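## Task

Place the red earphones inside the small chest's lowest drawer and the black earphones inside its highest drawer; at the end all drawers must be closed and the chest must be standing upright.

## Robot and tools

Robot: two arms, left_arm and right_arm. Each has a parallel gripper whose fingers point along the gripper's +z axis and close along its y axis. The reported end_effector_position is the spot between the finger pads, roughly 1 cm short of the fingertips. Joints from base outward: waist, shoulder, elbow, wrist pitch, wrist yaw, wrist roll, then the gripper.

Frame: all positions, orientations and offsets use the scene frame. Its origin sits at table-top height midway between the arms; +x points out over the table, +z up, +y toward left_arm. left_arm's base is near (0.001, 0.287, 0.009) m and right_arm's near (0.004, -0.322, 0.007) m. Arm names do not match image sides. Reported hand poses can be wrong by a few cm, worse at long reach.

execute_actions(actions, cameras): actions is a list of actions; each action is a table of at most 15 rows, one row per 1/30 s control step; a short table repeats its final row until step 15. Every row is one flat list of 14 numbers, each in [-1, 1], covering both arms: left dx, dy, dz, rx, ry, rz, opening, then right dx, dy, dz, rx, ry, rz, opening. The six pose numbers are offsets, not poses: they are measured from that arm's Hand target as it was when the action began (every row counts from that same start, not from the row before), along scene axes. Scale: 1.0 = 0.6 m for dx/dy/dz and 180 degrees for rotation; rx, ry, rz form one rotation vector, turning about the Hand target's position. A translation longer than 1.0 may be shortened. Repeating an offset in a later action moves the arm further. Six zeros means no new pose request for that arm. Opening is absolute, not an offset: +1 fully open (0.094 m), -1 closed; a 0 there is a real command (half open), so always resend the opening you want. Images come back only if actions is empty or cameras names them.

move(target, speed, blend, opening_speed, grip_force, blocking, cameras): target is one 14-number row laid out as above, or a list of up to 15 such rows; every row's offsets count from the Hand targets at the move's start, not from the previous row. The grippers follow straight paths; all paths finish together, capped at 10 s. speed: m/s, 0.002 to 2.9, default 0.25 (rotation limited to twice that in rad/s); one value or one per target. blend: corner rounding in m, one value or one per target; 0 stops at each. opening_speed: rate of opening change per second on the -1..+1 scale, at least 0.2; use it to close gently on soft items. grip_force: per-pad limit in N, 10 to 50, one value or one per arm; it persists; lower force closes slowly. blocking=false returns after about 0.5 s while the move continues. The result adds a move: line such as done, off_target, moving, held or fault, plus limits (paced = pose clipped, held = steps withheld). Paths do not avoid obstacles or the other arm.

wait(seconds 0 to 3600, cameras): runs the scene with no new commands; returns early if a running move ends. stop(cameras): brakes a running move. zoom_image(camera, region): region [x0, y0, x1, y1] in pixels of that camera's newest image, at most 504 by 504. Cameras: cam_head_left, cam_head_right, cam_high, cam_low, cam_left_wrist, cam_right_wrist, all 672x504. finished_scene(scene): ends the current scene, giving its number; irreversible.

Reading results: Hand target is the last commanded pose (after clipping), and the next offsets count from it. The gripper often rests short of it; send the remaining gap as an offset. grip_measured reports finger opening on the command scale; it reads slightly wide when empty and narrower than a held part under squeeze. grip_effort_nm is gripper motor effort (negative = closing), not pad force. Tool commands shows current gripper commands. Joint torques, temperatures and velocities are listed per arm; step readings appear only for execute_actions.

Cautions: orientation commands are clipped to 40 degrees from the current orientation each step. Friction and weight can leave the gripper low, short or tilted, and tiny moves may go sideways; check the pose after each move and correct tilt. Avoid paths passing near an arm's own base (the elbow can whip round). Faster motion strays more and hits harder; a target set far beyond a contact presses hard. A blocked arm keeps pushing until commanded back past its gripper. Do not strike the bar, spacers, plate or rail behind the arms, let the arms or their wrist cameras press on each other, or close one gripper on the other's fingers. Do not drop objects, release them while moving, slam drawers, tip the chest, or let anything leave the table. Motors heat when holding loads, stretched out, or pushing; 75 °C gives a MOTOR HOT warning, 90 °C folds that arm for good, 100 °C makes it collapse. Loose objects may occasionally be nudged by outside pushes.

Each tool is called after ">>>" as name(argument=value, ...), one argument or row to a line, values as JSON.

## Session

>>> execute_actions(
  actions=[],
)

Scene clock: 0.00 s.
left_arm: end_effector_position=(+0.3222, +0.2281, +0.2461) grip_measured=+1.000 grip_effort_nm=n/a end_effector_quat_wxyz=(+0.497, +0.147, +0.848, -0.109) | right_arm: end_effector_position=(+0.3770, -0.2573, +0.3590) grip_measured=+1.000 grip_effort_nm=n/a end_effector_quat_wxyz=(+0.628, -0.029, +0.707, +0.323)
Joint positions: left_arm=[-0.021 0.975 0.835 -0.412 0.336 0.147 0.094] | right_arm=[-0.082 1.08 0.863 0.22 -0.616 0.437 0.094]
Joint velocities: within noise
Joint torques (N m): no reading
Motor temperatures (°C): left_arm=[28 32 29 36 24 26 25] | right_arm=[25 33 36 39 25 24 23]
Heat: left arm: 36 °C; right arm: 39 °C.
Hand target: left_arm +0.3222, +0.2284, +0.2474; +0.497, +0.147, +0.848, -0.108 | right_arm +0.3758, -0.2566, +0.3654; +0.633, -0.034, +0.702, +0.324
Tool commands: left_gripper/opening=+1.0 right_gripper/opening=+1.0

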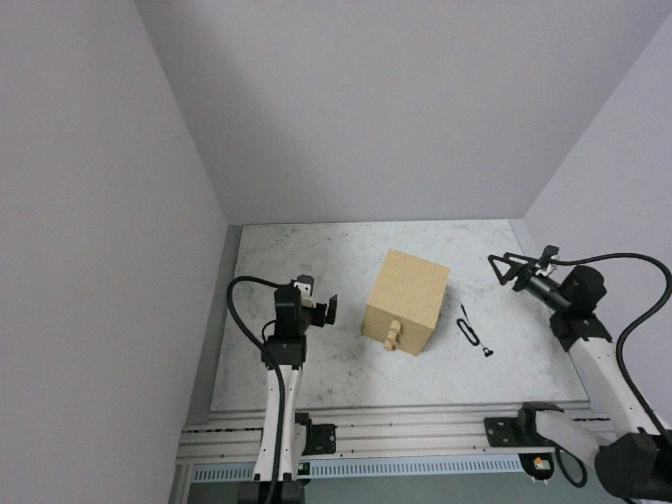

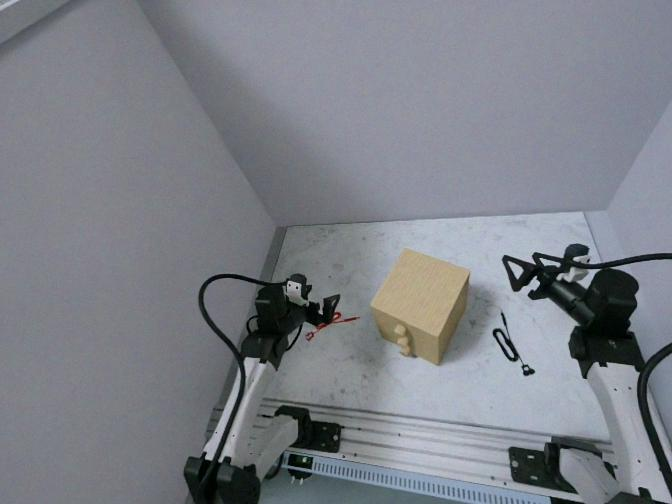

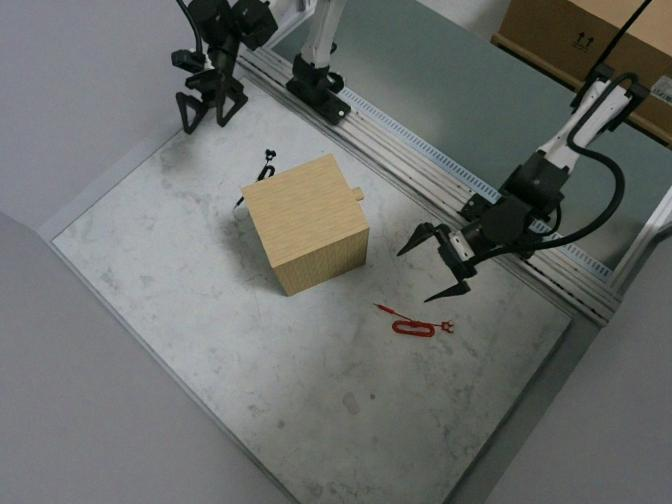

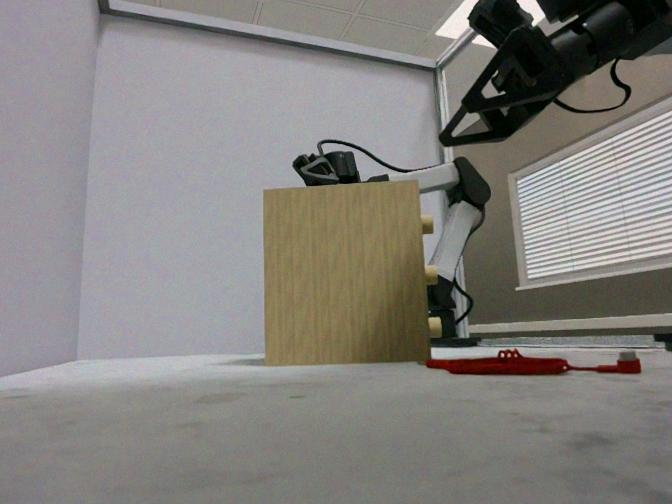

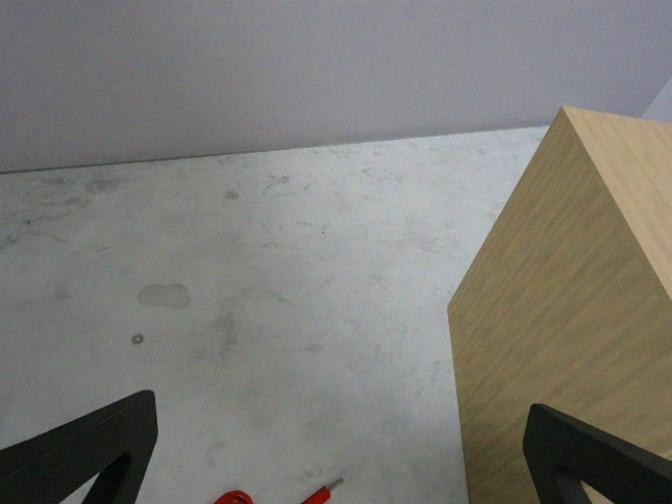

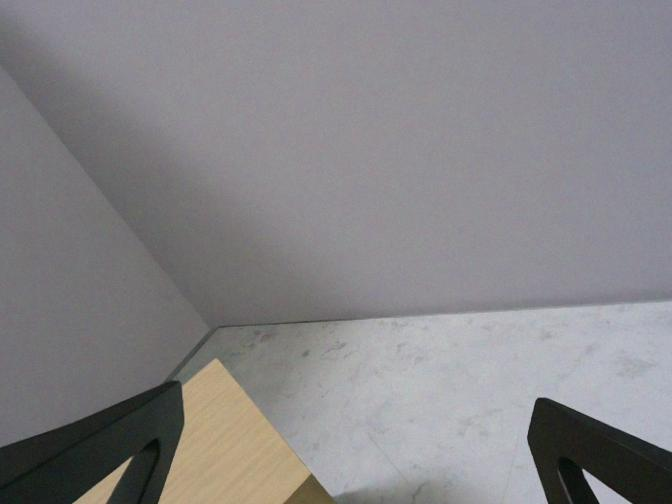

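>>> move(
  target=[0.03,0.02,0.088,0.0725,0.3335,0.0986,1,-0.126,0.061,-0.059,-0.2296,0.4486,-0.0241,1],
  speed=0.4,
  cameras=["all"],
)

Scene clock: 40.27 s.
left_arm: end_effector_position=(+0.3363, +0.2408, +0.3001) grip_measured=+1.000 grip_effort_nm=-0.01 end_effector_quat_wxyz=(+0.186, +0.004, +0.982, -0.030) | right_arm: end_effector_position=(+0.3209, -0.2132, +0.3391) grip_measured=+1.000 grip_effort_nm=0.04 end_effector_quat_wxyz=(+0.263, -0.014, +0.960, +0.089)
Joint positions: left_arm=[-0.142 1.673 2.027 -1.564 0.018 -0.12 0.094] | right_arm=[0.342 1.532 2.005 -1.476 -0.011 0.299 0.094]
Joint torques (N m): left_arm=[-0.59 -4.66 9.32 1.31 -0.21 -0.03] | right_arm=[0.59 -7.25 3.95 0.77 0.15 0.25]
Motor temperatures (°C): left_arm=[28 31 34 44 24 25 25] | right_arm=[25 34 42 43 25 23 23]
Heat: left arm: 44 °C; right arm: 43 °C.
Hand target: left_arm +0.3402, +0.2403, +0.3000; -0.001, +0.000, +1.000, +0.000 | right_arm +0.3001, -0.2200, +0.3300; +0.000, +0.000, +1.000, +0.000
Off the commanded pose: left_arm 0.004 m, 22 deg | right_arm 0.024 m, 32 deg.
joint sent to its limit (left arm) — joint 4 (wrist pitch), lower limit. The joint targets are off in orientation, not in position.
joint sent to its limit (right arm) — joint 4 (wrist pitch), lower limit. The joint targets are off in orientation, not in position.
move: off_target (left_arm, right_arm)

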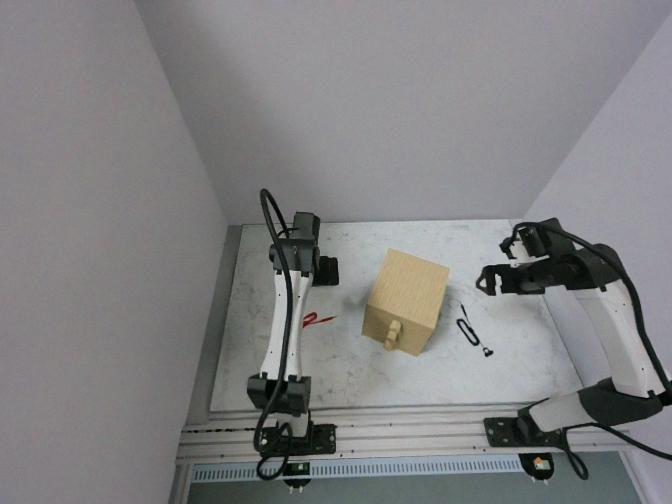

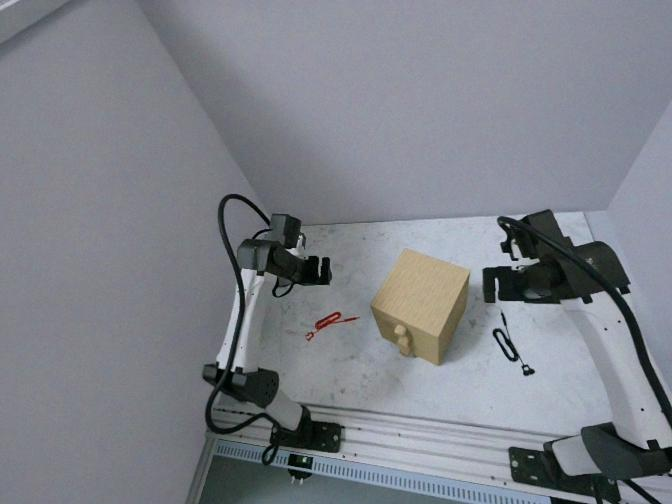

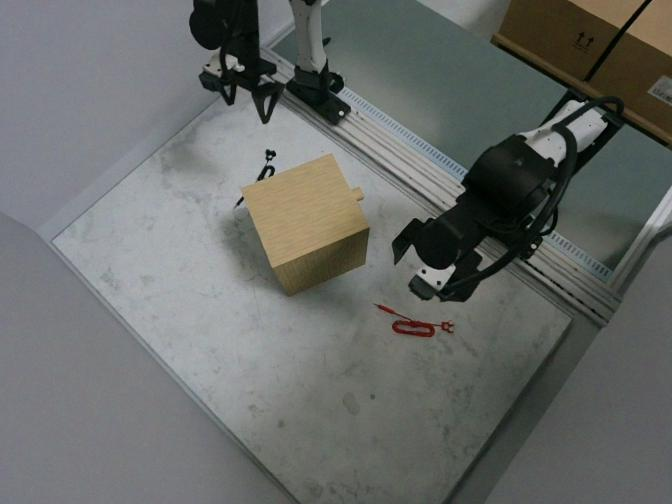

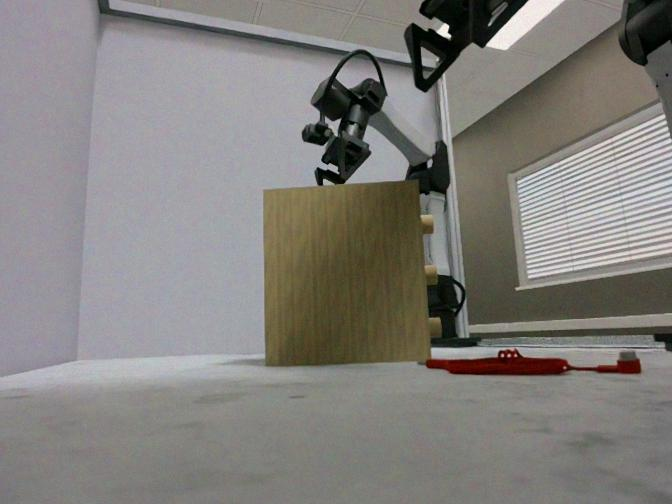

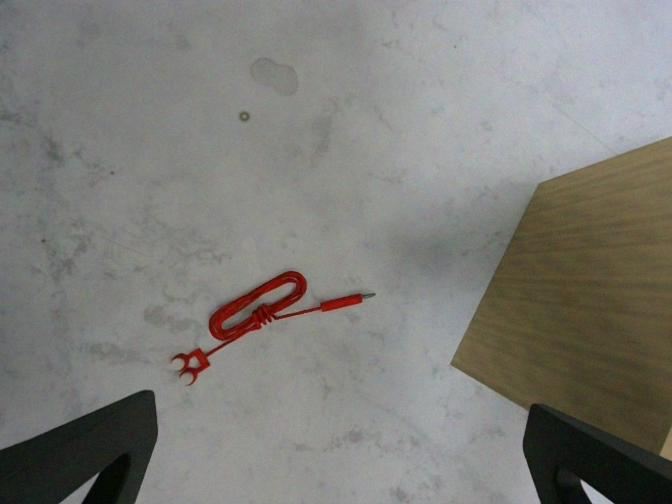

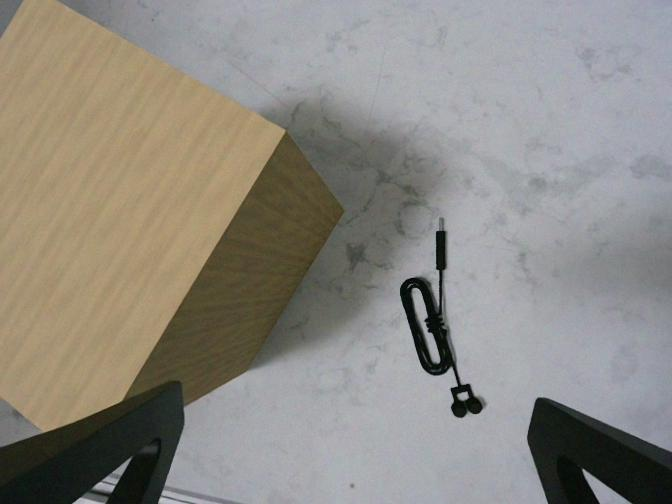

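>>> move(
  target=[-0.317,-0.233,-0.083,-0.0756,-0.327,-0.131,1,0,-0.033,-0.28,0,0,0,1],
  speed=0.4,
  cameras=["cam_head_right","cam_left_wrist","cam_right_wrist","cam_head_left"],
)

Scene clock: 103.13 s.
left_arm: end_effector_position=(+0.1490, +0.1002, +0.2562) grip_measured=+1.000 grip_effort_nm=-0.01 end_effector_quat_wxyz=(+0.485, +0.199, +0.843, -0.121) | right_arm: end_effector_position=(+0.3025, -0.2359, +0.1694) grip_measured=+1.000 grip_effort_nm=0.04 end_effector_quat_wxyz=(+0.014, -0.004, +1.000, +0.007)
Joint positions: left_arm=[-1.418 0.769 0.892 -0.901 -0.75 -0.615 0.094] | right_arm=[0.294 1.692 1.592 -1.437 -0.008 0.268 0.094]
Joint torques (N m): left_arm=[-0.64 0.61 6.64 2.15 -0.64 -0.11] | right_arm=[-0.49 -6.82 4.55 0.39 0.1 -0.01]
Motor temperatures (°C): left_arm=[27 33 39 38 24 25 25] | right_arm=[25 38 39 39 25 23 23]
Heat: left arm: 39 °C; right arm: 39 °C.
Hand target: left_arm +0.1500, +0.1005, +0.2502; +0.486, +0.195, +0.844, -0.113 | right_arm +0.3002, -0.2399, +0.1621; +0.000, +0.000, +1.000, +0.000
Off the commanded pose: left_arm 0.006 m, 1 deg | right_arm 0.009 m, 2 deg.
move: done
Images, in order (width x height): cam_head_left 672x504, cam_head_right 672x504, cam_left_wrist 672x504, cam_right_wrist 672x504.

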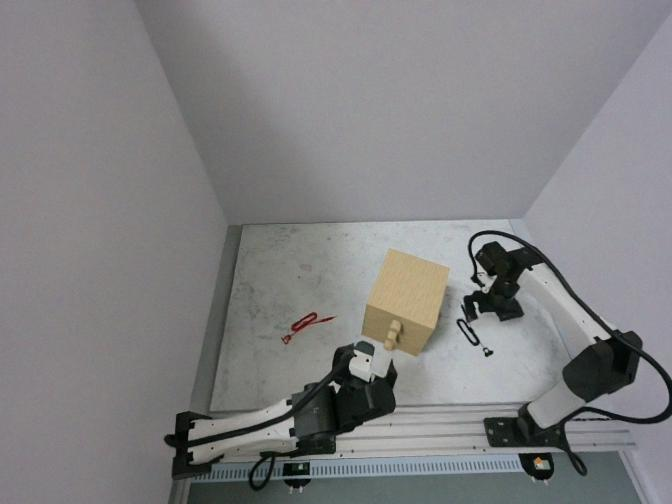

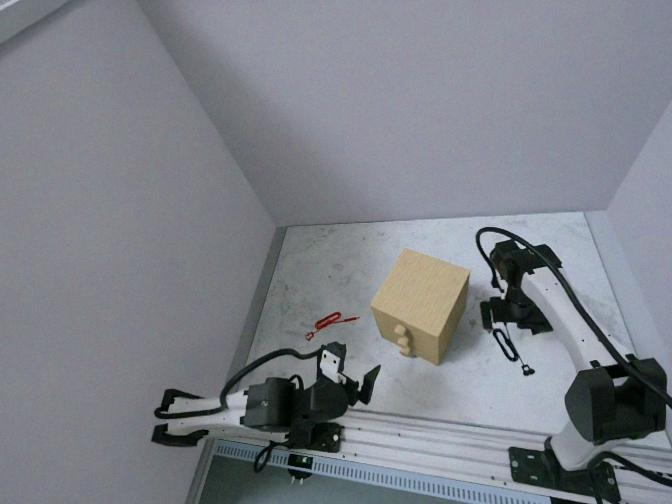

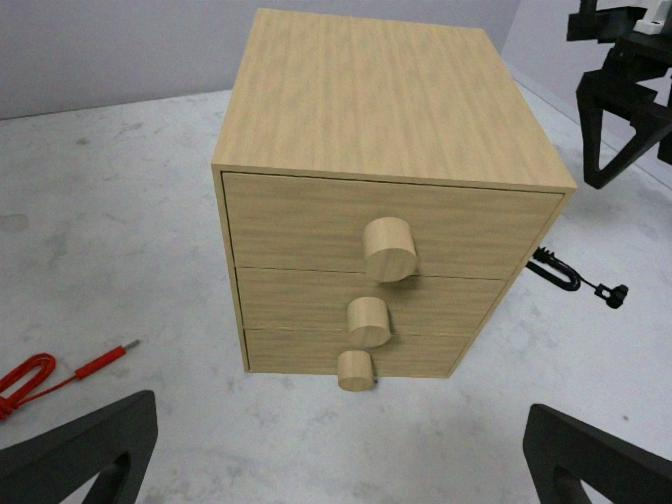

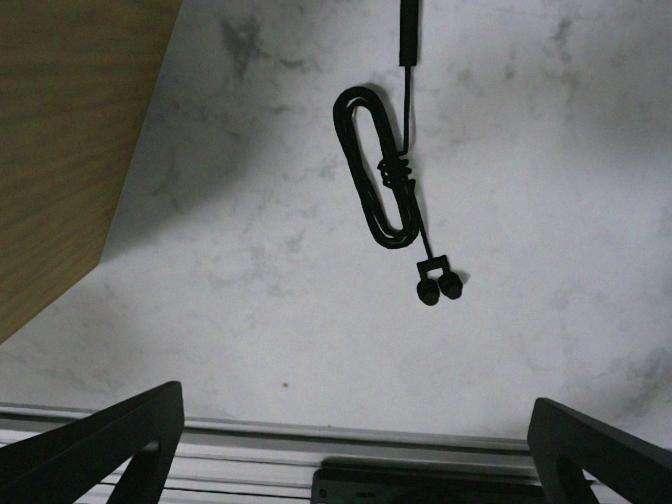

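>>> move(
  target=[0.038,-0.0375,-0.33,0,0,0,1,0.067,-0.02,-0.15,0,0,0,1],
  speed=0.3,
  cameras=["cam_head_right","cam_left_wrist","cam_right_wrist"],
)

Scene clock: 158.37 s.
left_arm: end_effector_position=(+0.1719, +0.0729, +0.0585) grip_measured=+1.000 grip_effort_nm=-0.01 end_effector_quat_wxyz=(+0.487, +0.189, +0.844, -0.123) | right_arm: end_effector_position=(+0.3442, -0.2479, +0.0807) grip_measured=+1.000 grip_effort_nm=0.03 end_effector_quat_wxyz=(+0.015, -0.002, +1.000, +0.006)
Joint positions: left_arm=[-1.331 1.124 0.161 0.24 -0.696 -0.553 0.094] | right_arm=[0.229 1.844 1.423 -1.115 -0.008 0.208 0.094]
Joint torques (N m): left_arm=[0.66 -0.9 5.75 2.38 -0.4 0.3] | right_arm=[-0.43 -7.92 4.64 0.41 0.1 -0.05]
Motor temperatures (°C): left_arm=[27 31 38 44 25 24 25] | right_arm=[25 40 38 36 25 23 23]
Heat: left arm: 44 °C; right arm: 40 °C.
Hand target: left_arm +0.1728, +0.0779, +0.0522; +0.486, +0.195, +0.844, -0.113 | right_arm +0.3403, -0.2518, +0.0721; +0.000, +0.000, +1.000, +0.000
Off the commanded pose: left_arm 0.008 m, 1 deg | right_arm 0.010 m, 2 deg.
move: done

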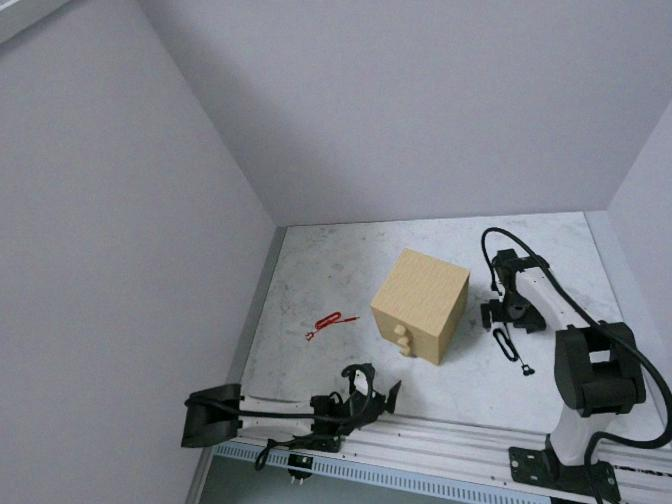

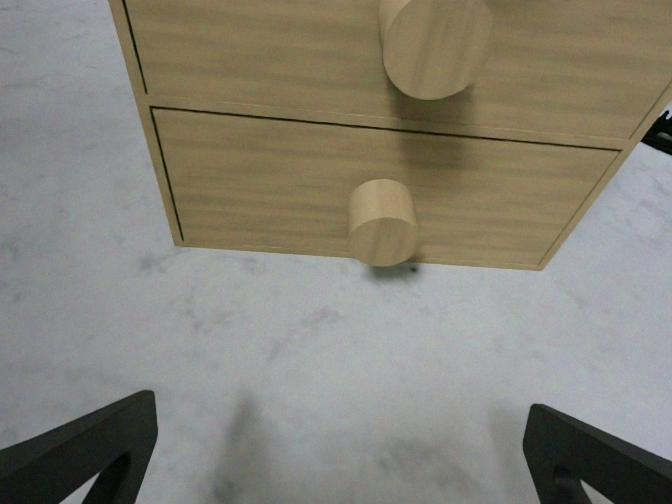

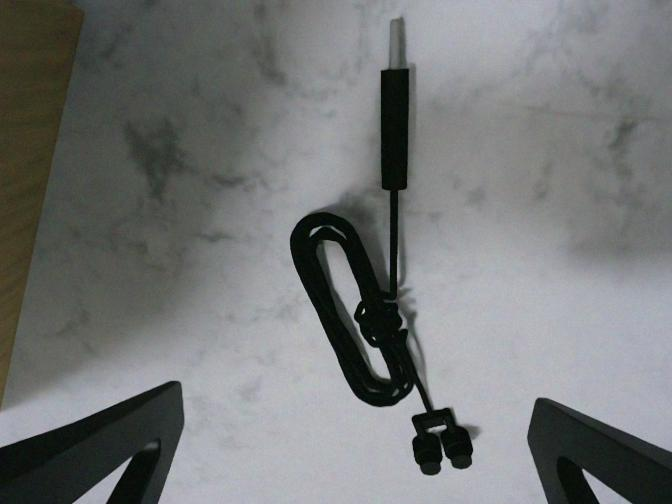

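>>> move(
  target=[0.117,-0.095,-0.0235,0,0,-0.02,1,-0.023,-0.015,-0.092,0,0,0,1],
  speed=0.15,
  cameras=["cam_left_wrist","cam_right_wrist"],
)

Scene clock: 185.13 s.
left_arm: end_effector_position=(+0.2365, +0.0277, +0.0338) grip_measured=+1.000 grip_effort_nm=-0.01 end_effector_quat_wxyz=(+0.475, +0.219, +0.843, -0.125) | right_arm: end_effector_position=(+0.3328, -0.2562, +0.0254) grip_measured=+1.000 grip_effort_nm=0.04 end_effector_quat_wxyz=(+0.015, -0.002, +1.000, +0.006)
Joint positions: left_arm=[-1.063 1.615 0.315 0.675 -0.44 -0.313 0.094] | right_arm=[0.212 1.858 1.211 -0.889 -0.008 0.191 0.094]
Joint torques (N m): left_arm=[0.72 -3.43 7.87 2.61 -0.21 0.34] | right_arm=[-0.51 -7.79 4.05 0.43 0.1 -0.07]
Heat: left arm: 47 °C; right arm: 41 °C.
Hand target: left_arm +0.2430, +0.0210, +0.0381; +0.482, +0.221, +0.838, -0.128 | right_arm +0.3266, -0.2608, +0.0168; +0.000, +0.000, +1.000, +0.000
Off the commanded pose: left_arm 0.010 m, 1 deg | right_arm 0.012 m, 2 deg.
move: off_target (right_arm)

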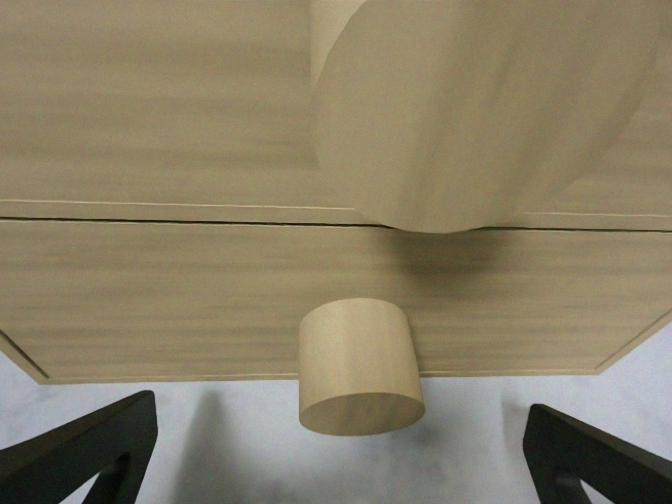

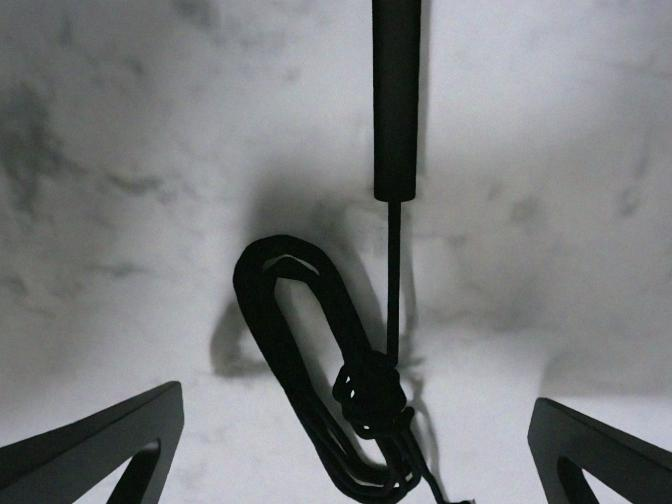

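>>> move(
  target=[
    [0.015,-0.0085,0.016,0,0,0,1,0,0,-0.022,0,0,0,1],
    [0.015,-0.0085,0.016,0,0,0,-0.6,0,0,-0.022,0,0,0,-0.97],
  ],
  speed=0.08,
  opening_speed=1.2,
  cameras=["cam_left_wrist","cam_right_wrist"],
)

Scene clock: 202.40 s.
left_arm: end_effector_position=(+0.2458, +0.0212, +0.0404) grip_measured=-0.415 grip_effort_nm=-1.04 end_effector_quat_wxyz=(+0.475, +0.219, +0.843, -0.127) | right_arm: end_effector_position=(+0.3335, -0.2589, +0.0145) grip_measured=-0.810 grip_effort_nm=-0.99 end_effector_quat_wxyz=(+0.017, -0.001, +1.000, +0.000)
Joint positions: left_arm=[-1.04 1.615 0.359 0.639 -0.42 -0.299 0.027] | right_arm=[0.21 1.875 1.186 -0.846 0.004 0.191 0.009]
Joint torques (N m): left_arm=[0.72 -5.45 8.23 2.4 -0.22 0.32] | right_arm=[-0.29 -7.45 3.77 0.51 -0.01 -0.06]
Heat: left arm: 47 °C; right arm: 41 °C.
Hand target: left_arm +0.2519, +0.0158, +0.0477; +0.482, +0.221, +0.838, -0.128 | right_arm +0.3265, -0.2608, +0.0037; +0.000, +0.000, +1.000, +0.000
Off the commanded pose: left_arm 0.011 m, 1 deg | right_arm 0.013 m, 2 deg.
move: off_target (left_arm, right_arm); target 2's new opening was sent with right_arm's hand 0.012 m and 1 deg from that target

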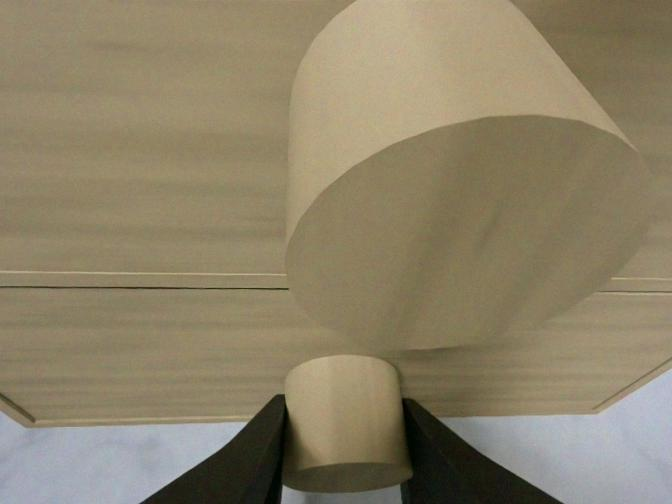

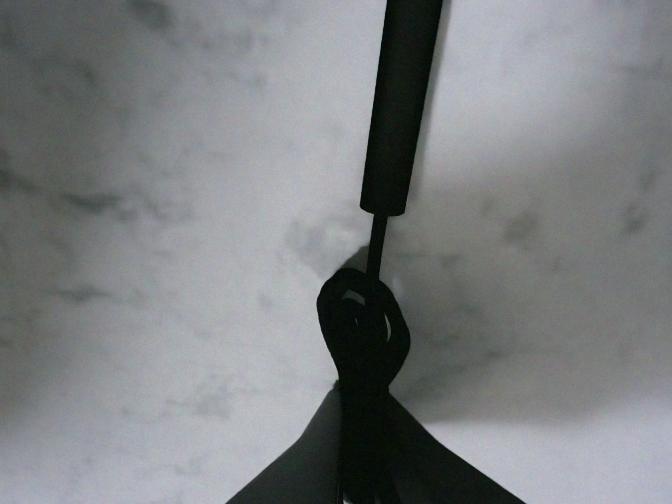

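>>> move(
  target=[-0.15,0.0875,0,0,0,0,-0.6,-0.02,0,0.33,0,0,0,-0.97],
  speed=0.15,
  cameras=["cam_left_wrist","cam_right_wrist","cam_head_right","cam_high"],
)

Scene clock: 211.33 s.
left_arm: end_effector_position=(+0.1590, +0.0644, +0.0425) grip_measured=-0.415 grip_effort_nm=-1.04 end_effector_quat_wxyz=(+0.468, +0.231, +0.842, -0.134) | right_arm: end_effector_position=(+0.3284, -0.2594, +0.1886) grip_measured=-0.810 grip_effort_nm=-1.00 end_effector_quat_wxyz=(+0.034, -0.001, +0.999, +0.003)
Joint positions: left_arm=[-1.36 1.188 0.131 0.323 -0.64 -0.519 0.027] | right_arm=[0.21 1.746 1.731 -1.484 0.004 0.191 0.009]
Joint torques (N m): left_arm=[-0.53 -3.55 6.5 2.21 -0.79 0.11] | right_arm=[0.13 -10.02 7.8 -0.25 -0.01 -0.01]
Heat: left arm: 46 °C; right arm: 41 °C.
Hand target: left_arm +0.1619, +0.0683, +0.0477; +0.482, +0.221, +0.838, -0.128 | right_arm +0.3146, -0.2607, +0.2017; +0.000, +0.000, +1.000, +0.000
Off the commanded pose: left_arm 0.007 m, 2 deg | right_arm 0.019 m, 4 deg.
joint sent to its limit (right arm) — joint 4 (wrist pitch), lower limit. The joint targets are off in orientation, not in position.
move: off_target (right_arm)
Images, in order (width x height): cam_head_right 672x504, cam_high 672x504, cam_left_wrist 672x504, cam_right_wrist 672x504.

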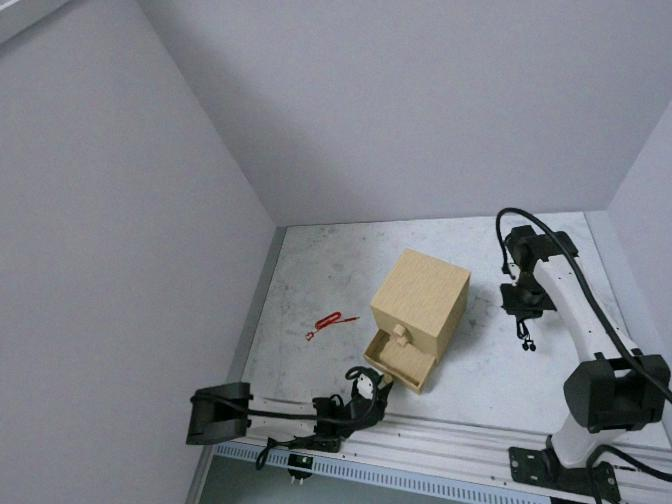

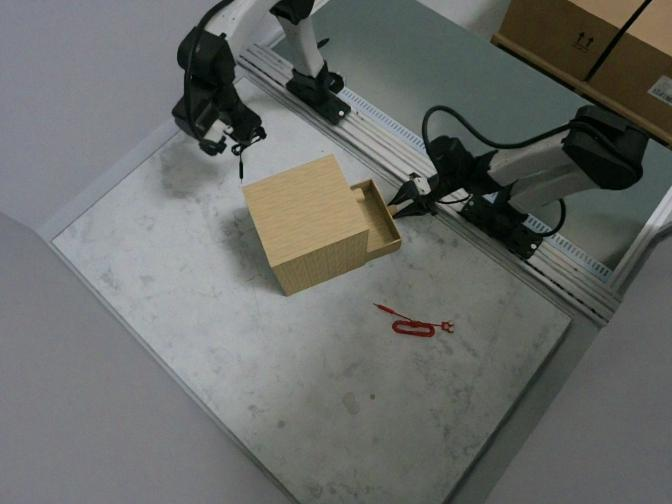

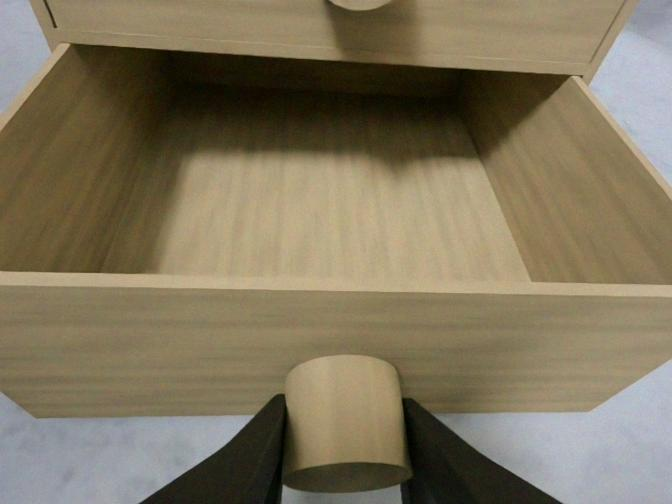

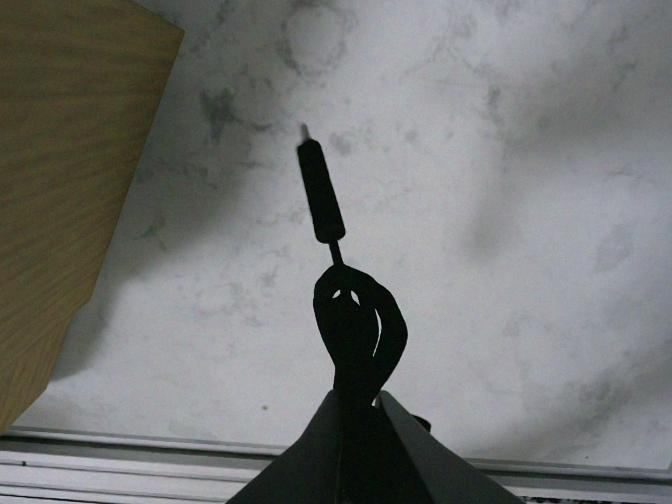

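>>> move(
  target=[
    [0,0,0,0,0,0,0.3,0,0,0,0,0,0,-0.97],
    [-0.063,0.033,0.042,0,0,0,0.3,0,0,0,0,0,0,-0.97],
    [0.05,0.22,0.29,0.13,0.11,-0.1,0.3,0,0,0,0,0,0,-0.97],
    [0.288,0.378,0.17,0.257,0.221,-0.1985,0.3,0,0,0,0,0,0,-0.97],
  ],
  speed=[0.1,0.1,0.35,0.35],
  blend=[0,0.01,0.05,0],
  cameras=["cam_left_wrist","cam_head_right"],
)

Scene clock: 230.50 s.
left_arm: end_effector_position=(+0.3291, +0.2934, +0.1509) grip_measured=+0.298 grip_effort_nm=0.11 end_effector_quat_wxyz=(+0.004, +0.560, +0.828, -0.002) | right_arm: end_effector_position=(+0.3284, -0.2594, +0.1886) grip_measured=-0.810 grip_effort_nm=-0.99 end_effector_quat_wxyz=(+0.034, -0.001, +0.999, +0.003)
Joint positions: left_arm=[0.007 1.808 1.625 -1.4 0.009 1.215 0.061] | right_arm=[0.21 1.746 1.731 -1.484 0.004 0.191 0.009]
Joint torques (N m): left_arm=[0.06 -6.08 9.95 0.34 -0.09 0.29] | right_arm=[0.13 -9.99 7.8 -0.25 -0.01 0]
Motor temperatures (°C): left_arm=[27 31 37 44 25 24 26] | right_arm=[25 45 39 34 25 23 24]
Heat: left arm: 44 °C; right arm: 45 °C.
Hand target: left_arm +0.3347, +0.2951, +0.1498; +0.000, +0.566, +0.824, +0.000 | right_arm +0.3146, -0.2607, +0.2017; +0.000, +0.000, +1.000, +0.000
Off the commanded pose: left_arm 0.006 m, 1 deg | right_arm 0.019 m, 4 deg.
joint sent to its limit (right arm) — joint 4 (wrist pitch), lower limit. The joint targets are off in orientation, not in position.
move: done
Images, in order (width x height): cam_head_right 672x504, cam_left_wrist 672x504.

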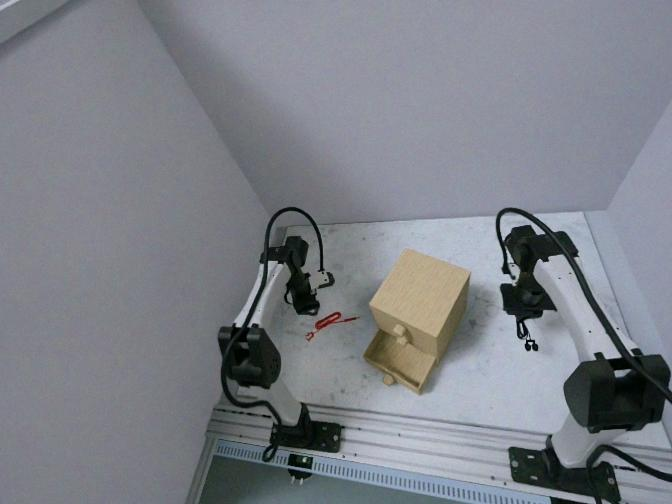

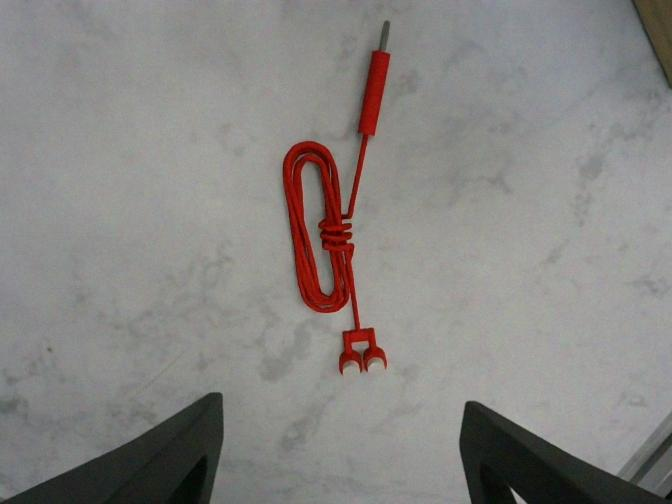

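>>> move(
  target=[
    [0.005,0,-0.233,0,0,0,0.3,0,0,0,0,0,0,-0.97],
    [0.005,0,-0.233,0,0,0,-0.97,0,0,0,0,0,0,-0.97],
  ],
  speed=0.12,
  opening_speed=1.2,
  cameras=["cam_left_wrist"],
)

Scene clock: 248.80 s.
left_arm: end_effector_position=(+0.3408, +0.2942, +0.0224) grip_measured=-0.923 grip_effort_nm=-0.97 end_effector_quat_wxyz=(+0.011, +0.561, +0.828, +0.004) | right_arm: end_effector_position=(+0.3284, -0.2594, +0.1886) grip_measured=-0.810 grip_effort_nm=-1.00 end_effector_quat_wxyz=(+0.034, -0.001, +0.999, +0.003)
Joint positions: left_arm=[0.007 1.919 1.246 -0.893 0.007 1.215 0.004] | right_arm=[0.21 1.746 1.731 -1.484 0.004 0.191 0.009]
Joint torques (N m): left_arm=[0.01 -6.56 5.74 0.7 -0.07 0.28] | right_arm=[0.13 -10.02 7.8 -0.25 -0.01 0]
Motor temperatures (°C): left_arm=[27 33 37 39 24 24 26] | right_arm=[25 47 40 34 25 22 25]
Heat: left arm: 39 °C; right arm: 47 °C.
Hand target: left_arm +0.3377, +0.2952, +0.0099; +0.000, +0.566, +0.824, +0.000 | right_arm +0.3146, -0.2607, +0.2017; +0.000, +0.000, +1.000, +0.000
Off the commanded pose: left_arm 0.013 m, 2 deg | right_arm 0.019 m, 4 deg.
joint sent to its limit (right arm) — joint 4 (wrist pitch), lower limit. The joint targets are off in orientation, not in position.
move: off_target (left_arm); target 2's new opening was sent with left_arm's hand 0.013 m and 2 deg from that target

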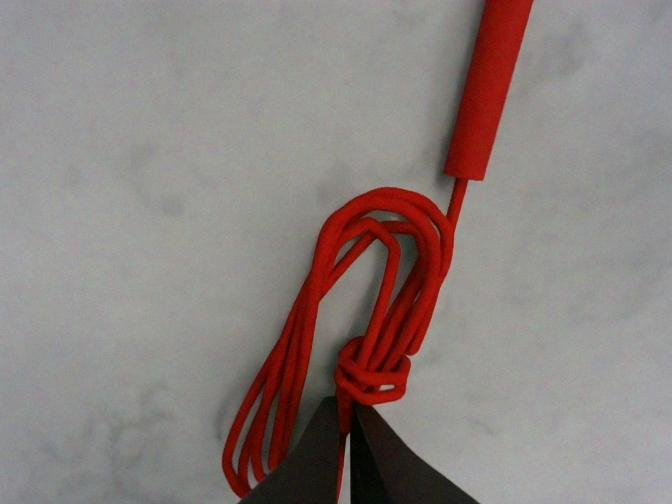

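>>> move(
  target=[
    [0,0,0,0,0,0,0.3,0,0,0,0,0,0,-0.97],
    [0.0045,-0.017,-0.028,0,0,0,0.3,0,0,0,0,0,0,-0.97],
    [0.0045,-0.017,-0.028,0,0,0,-0.97,0,0,0,0,0,0,-0.97],
  ],
  speed=0.08,
  opening_speed=1.2,
  cameras=["cam_left_wrist"],
)

Scene clock: 265.47 s.
left_arm: end_effector_position=(+0.3411, +0.2875, +0.0113) grip_measured=-0.834 grip_effort_nm=-1.02 end_effector_quat_wxyz=(+0.006, +0.569, +0.823, +0.006) | right_arm: end_effector_position=(+0.3284, -0.2594, +0.1886) grip_measured=-0.810 grip_effort_nm=-1.00 end_effector_quat_wxyz=(+0.034, -0.001, +0.999, +0.003)
Joint positions: left_arm=[-0.017 1.943 1.231 -0.86 -0.001 1.211 0.008] | right_arm=[0.21 1.746 1.731 -1.484 0.004 0.191 0.009]
Joint torques (N m): left_arm=[-0.49 -5.5 5.15 0.98 0.01 -0.02] | right_arm=[0.12 -10.04 7.8 -0.24 -0.01 0.01]
Heat: left arm: 38 °C; right arm: 48 °C.
Hand target: left_arm +0.3403, +0.2850, -0.0069; -0.001, +0.566, +0.824, +0.000 | right_arm +0.3146, -0.2607, +0.2017; +0.000, +0.000, +1.000, +0.000
Off the commanded pose: left_arm 0.018 m, 1 deg | right_arm 0.019 m, 4 deg.
joint sent to its limit (right arm) — joint 4 (wrist pitch), lower limit. The joint targets are off in orientation, not in position.
move: off_target (left_arm); target 3's new opening was sent with left_arm's hand 0.019 m and 1 deg from that target

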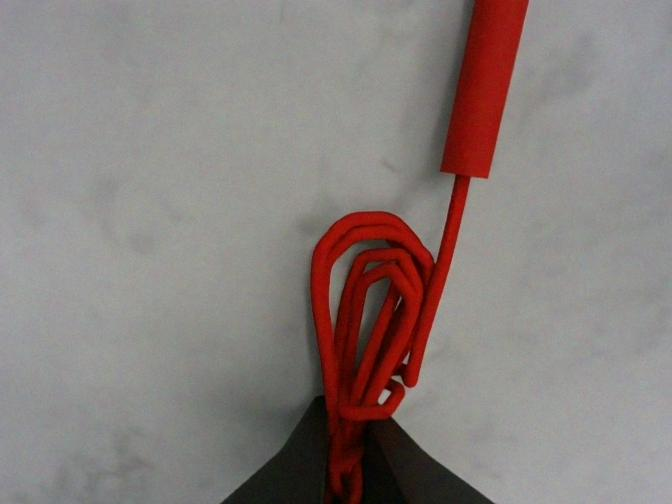

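>>> move(
  target=[
    [0,0,0.3,0,0,0,-0.97,0,0,0,0,0,0,-0.97],
    [-0.217,-0.175,0.35,0,0,-0.14,-0.97,0,0,0,0,0,0,-0.97],
    [-0.2155,-0.38,0.33,0,0,-0.283,-0.97,0,0,0,0,0,0,-0.97],
    [-0.2155,-0.38,0.2,0,0,-0.283,-0.97,0,0,0,0,0,0,-0.97],
  ],
  speed=0.25,
  blend=[0.04,0.03,0.02,0],
  cameras=["cam_left_wrist","cam_head_right","cam_head_left","cam_high"],
)

Scene clock: 285.10 s.
left_arm: end_effector_position=(+0.2137, +0.0584, +0.1243) grip_measured=-0.834 grip_effort_nm=-1.04 end_effector_quat_wxyz=(+0.010, +0.860, +0.509, +0.006) | right_arm: end_effector_position=(+0.3284, -0.2594, +0.1886) grip_measured=-0.810 grip_effort_nm=-0.99 end_effector_quat_wxyz=(+0.034, -0.001, +0.999, +0.003)
Joint positions: left_arm=[-0.83 1.717 1.42 -1.261 0.006 1.26 0.008] | right_arm=[0.21 1.746 1.731 -1.484 0.004 0.191 0.009]
Joint torques (N m): left_arm=[-0.46 -5.74 5.94 0.66 0.07 0.29] | right_arm=[0.13 -10.03 7.8 -0.24 -0.01 -0.01]
Heat: left arm: 37 °C; right arm: 49 °C.
Hand target: left_arm +0.2111, +0.0569, +0.1131; -0.001, +0.866, +0.501, +0.000 | right_arm +0.3146, -0.2607, +0.2017; +0.000, +0.000, +1.000, +0.000
Off the commanded pose: left_arm 0.012 m, 2 deg | right_arm 0.019 m, 4 deg.
joint sent to its limit (right arm) — joint 4 (wrist pitch), lower limit. The joint targets are off in orientation, not in position.
move: off_target (left_arm)
Images, in order (width x height): cam_head_left 672x504, cam_head_right 672x504, cam_high 672x504, cam_left_wrist 672x504.

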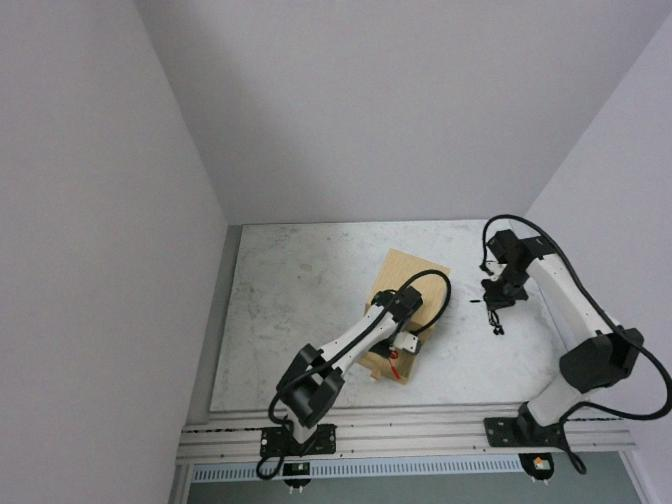

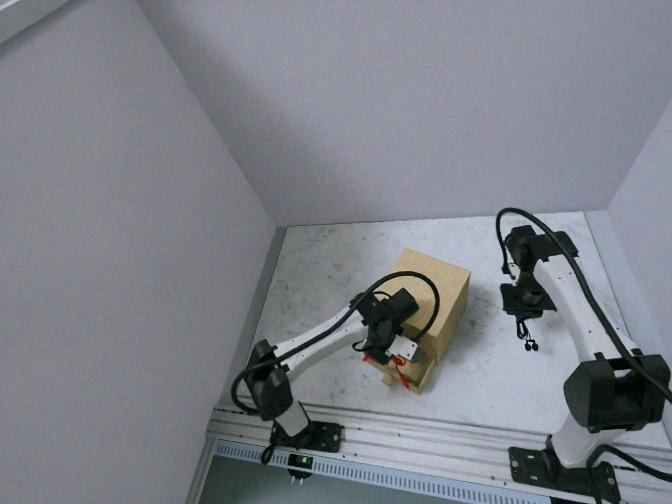

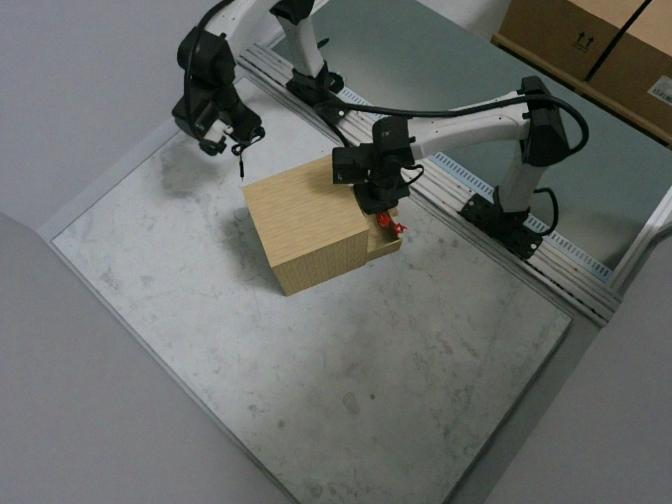

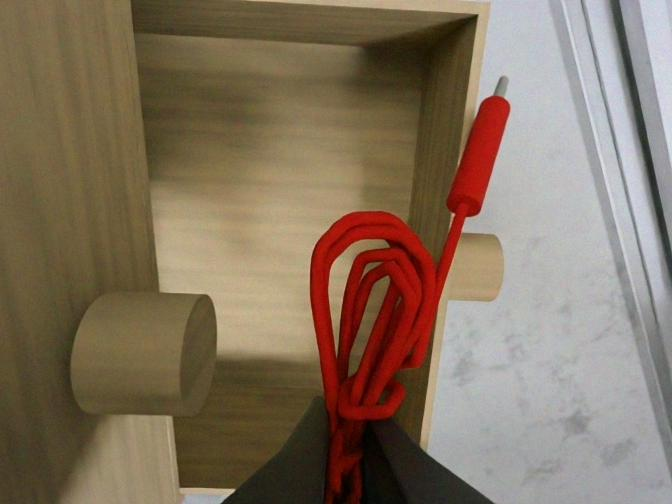

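>>> move(
  target=[
    [0.024,0.008,0,0,0,0.11,-0.97,0,0,0,0,0,0,-0.97],
    [0.024,0.008,-0.13,0,0,0.11,-0.97,0,0,0,0,0,0,-0.97],
    [0.024,0.008,-0.13,0,0,0.11,-0.2,0,0,0,0,0,0,-0.97],
    [0.024,0.008,0.12,0,0,0.11,-0.2,0,0,0,0,0,0,-0.97],
  ],
  speed=[0.12,0.12,0.1,0.15],
  blend=[0.005,0,0,0],
  cameras=["cam_left_wrist"],
)

Scene clock: 301.93 s.
left_arm: end_effector_position=(+0.2187, +0.0621, +0.1856) grip_measured=-0.202 grip_effort_nm=0.11 end_effector_quat_wxyz=(+0.003, +0.773, +0.634, -0.004) | right_arm: end_effector_position=(+0.3284, -0.2594, +0.1886) grip_measured=-0.810 grip_effort_nm=-1.00 end_effector_quat_wxyz=(+0.034, -0.001, +0.999, +0.003)
Joint positions: left_arm=[-0.799 1.757 1.71 -1.53 0.023 0.987 0.037] | right_arm=[0.21 1.746 1.731 -1.484 0.004 0.191 0.009]
Joint torques (N m): left_arm=[0.76 -5.61 9.8 0.36 -0.11 -0.01] | right_arm=[0.16 -10.02 7.8 -0.25 -0.01 0]
Heat: left arm: 37 °C; right arm: 50 °C.
Hand target: left_arm +0.2255, +0.0618, +0.1852; +0.000, +0.767, +0.642, +0.000 | right_arm +0.3146, -0.2607, +0.2017; +0.000, +0.000, +1.000, +0.000
Off the commanded pose: left_arm 0.007 m, 1 deg | right_arm 0.019 m, 4 deg.
joint sent to its limit (right arm) — joint 4 (wrist pitch), lower limit. The joint targets are off in orientation, not in position.
move: done; target 3's new opening was sent with left_arm's hand 0.081 m and 13 deg from that target

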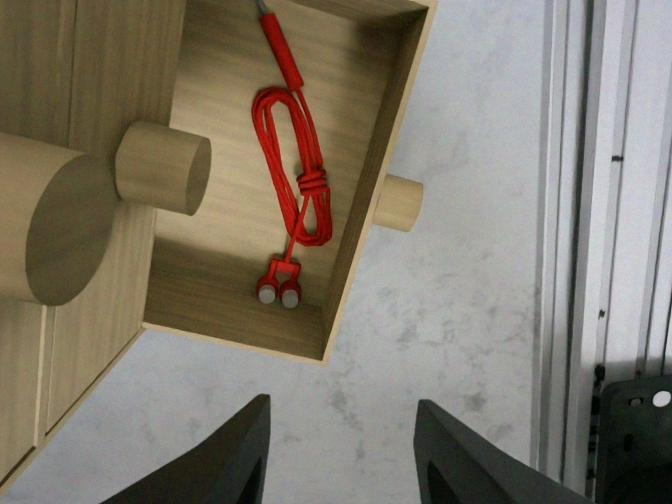

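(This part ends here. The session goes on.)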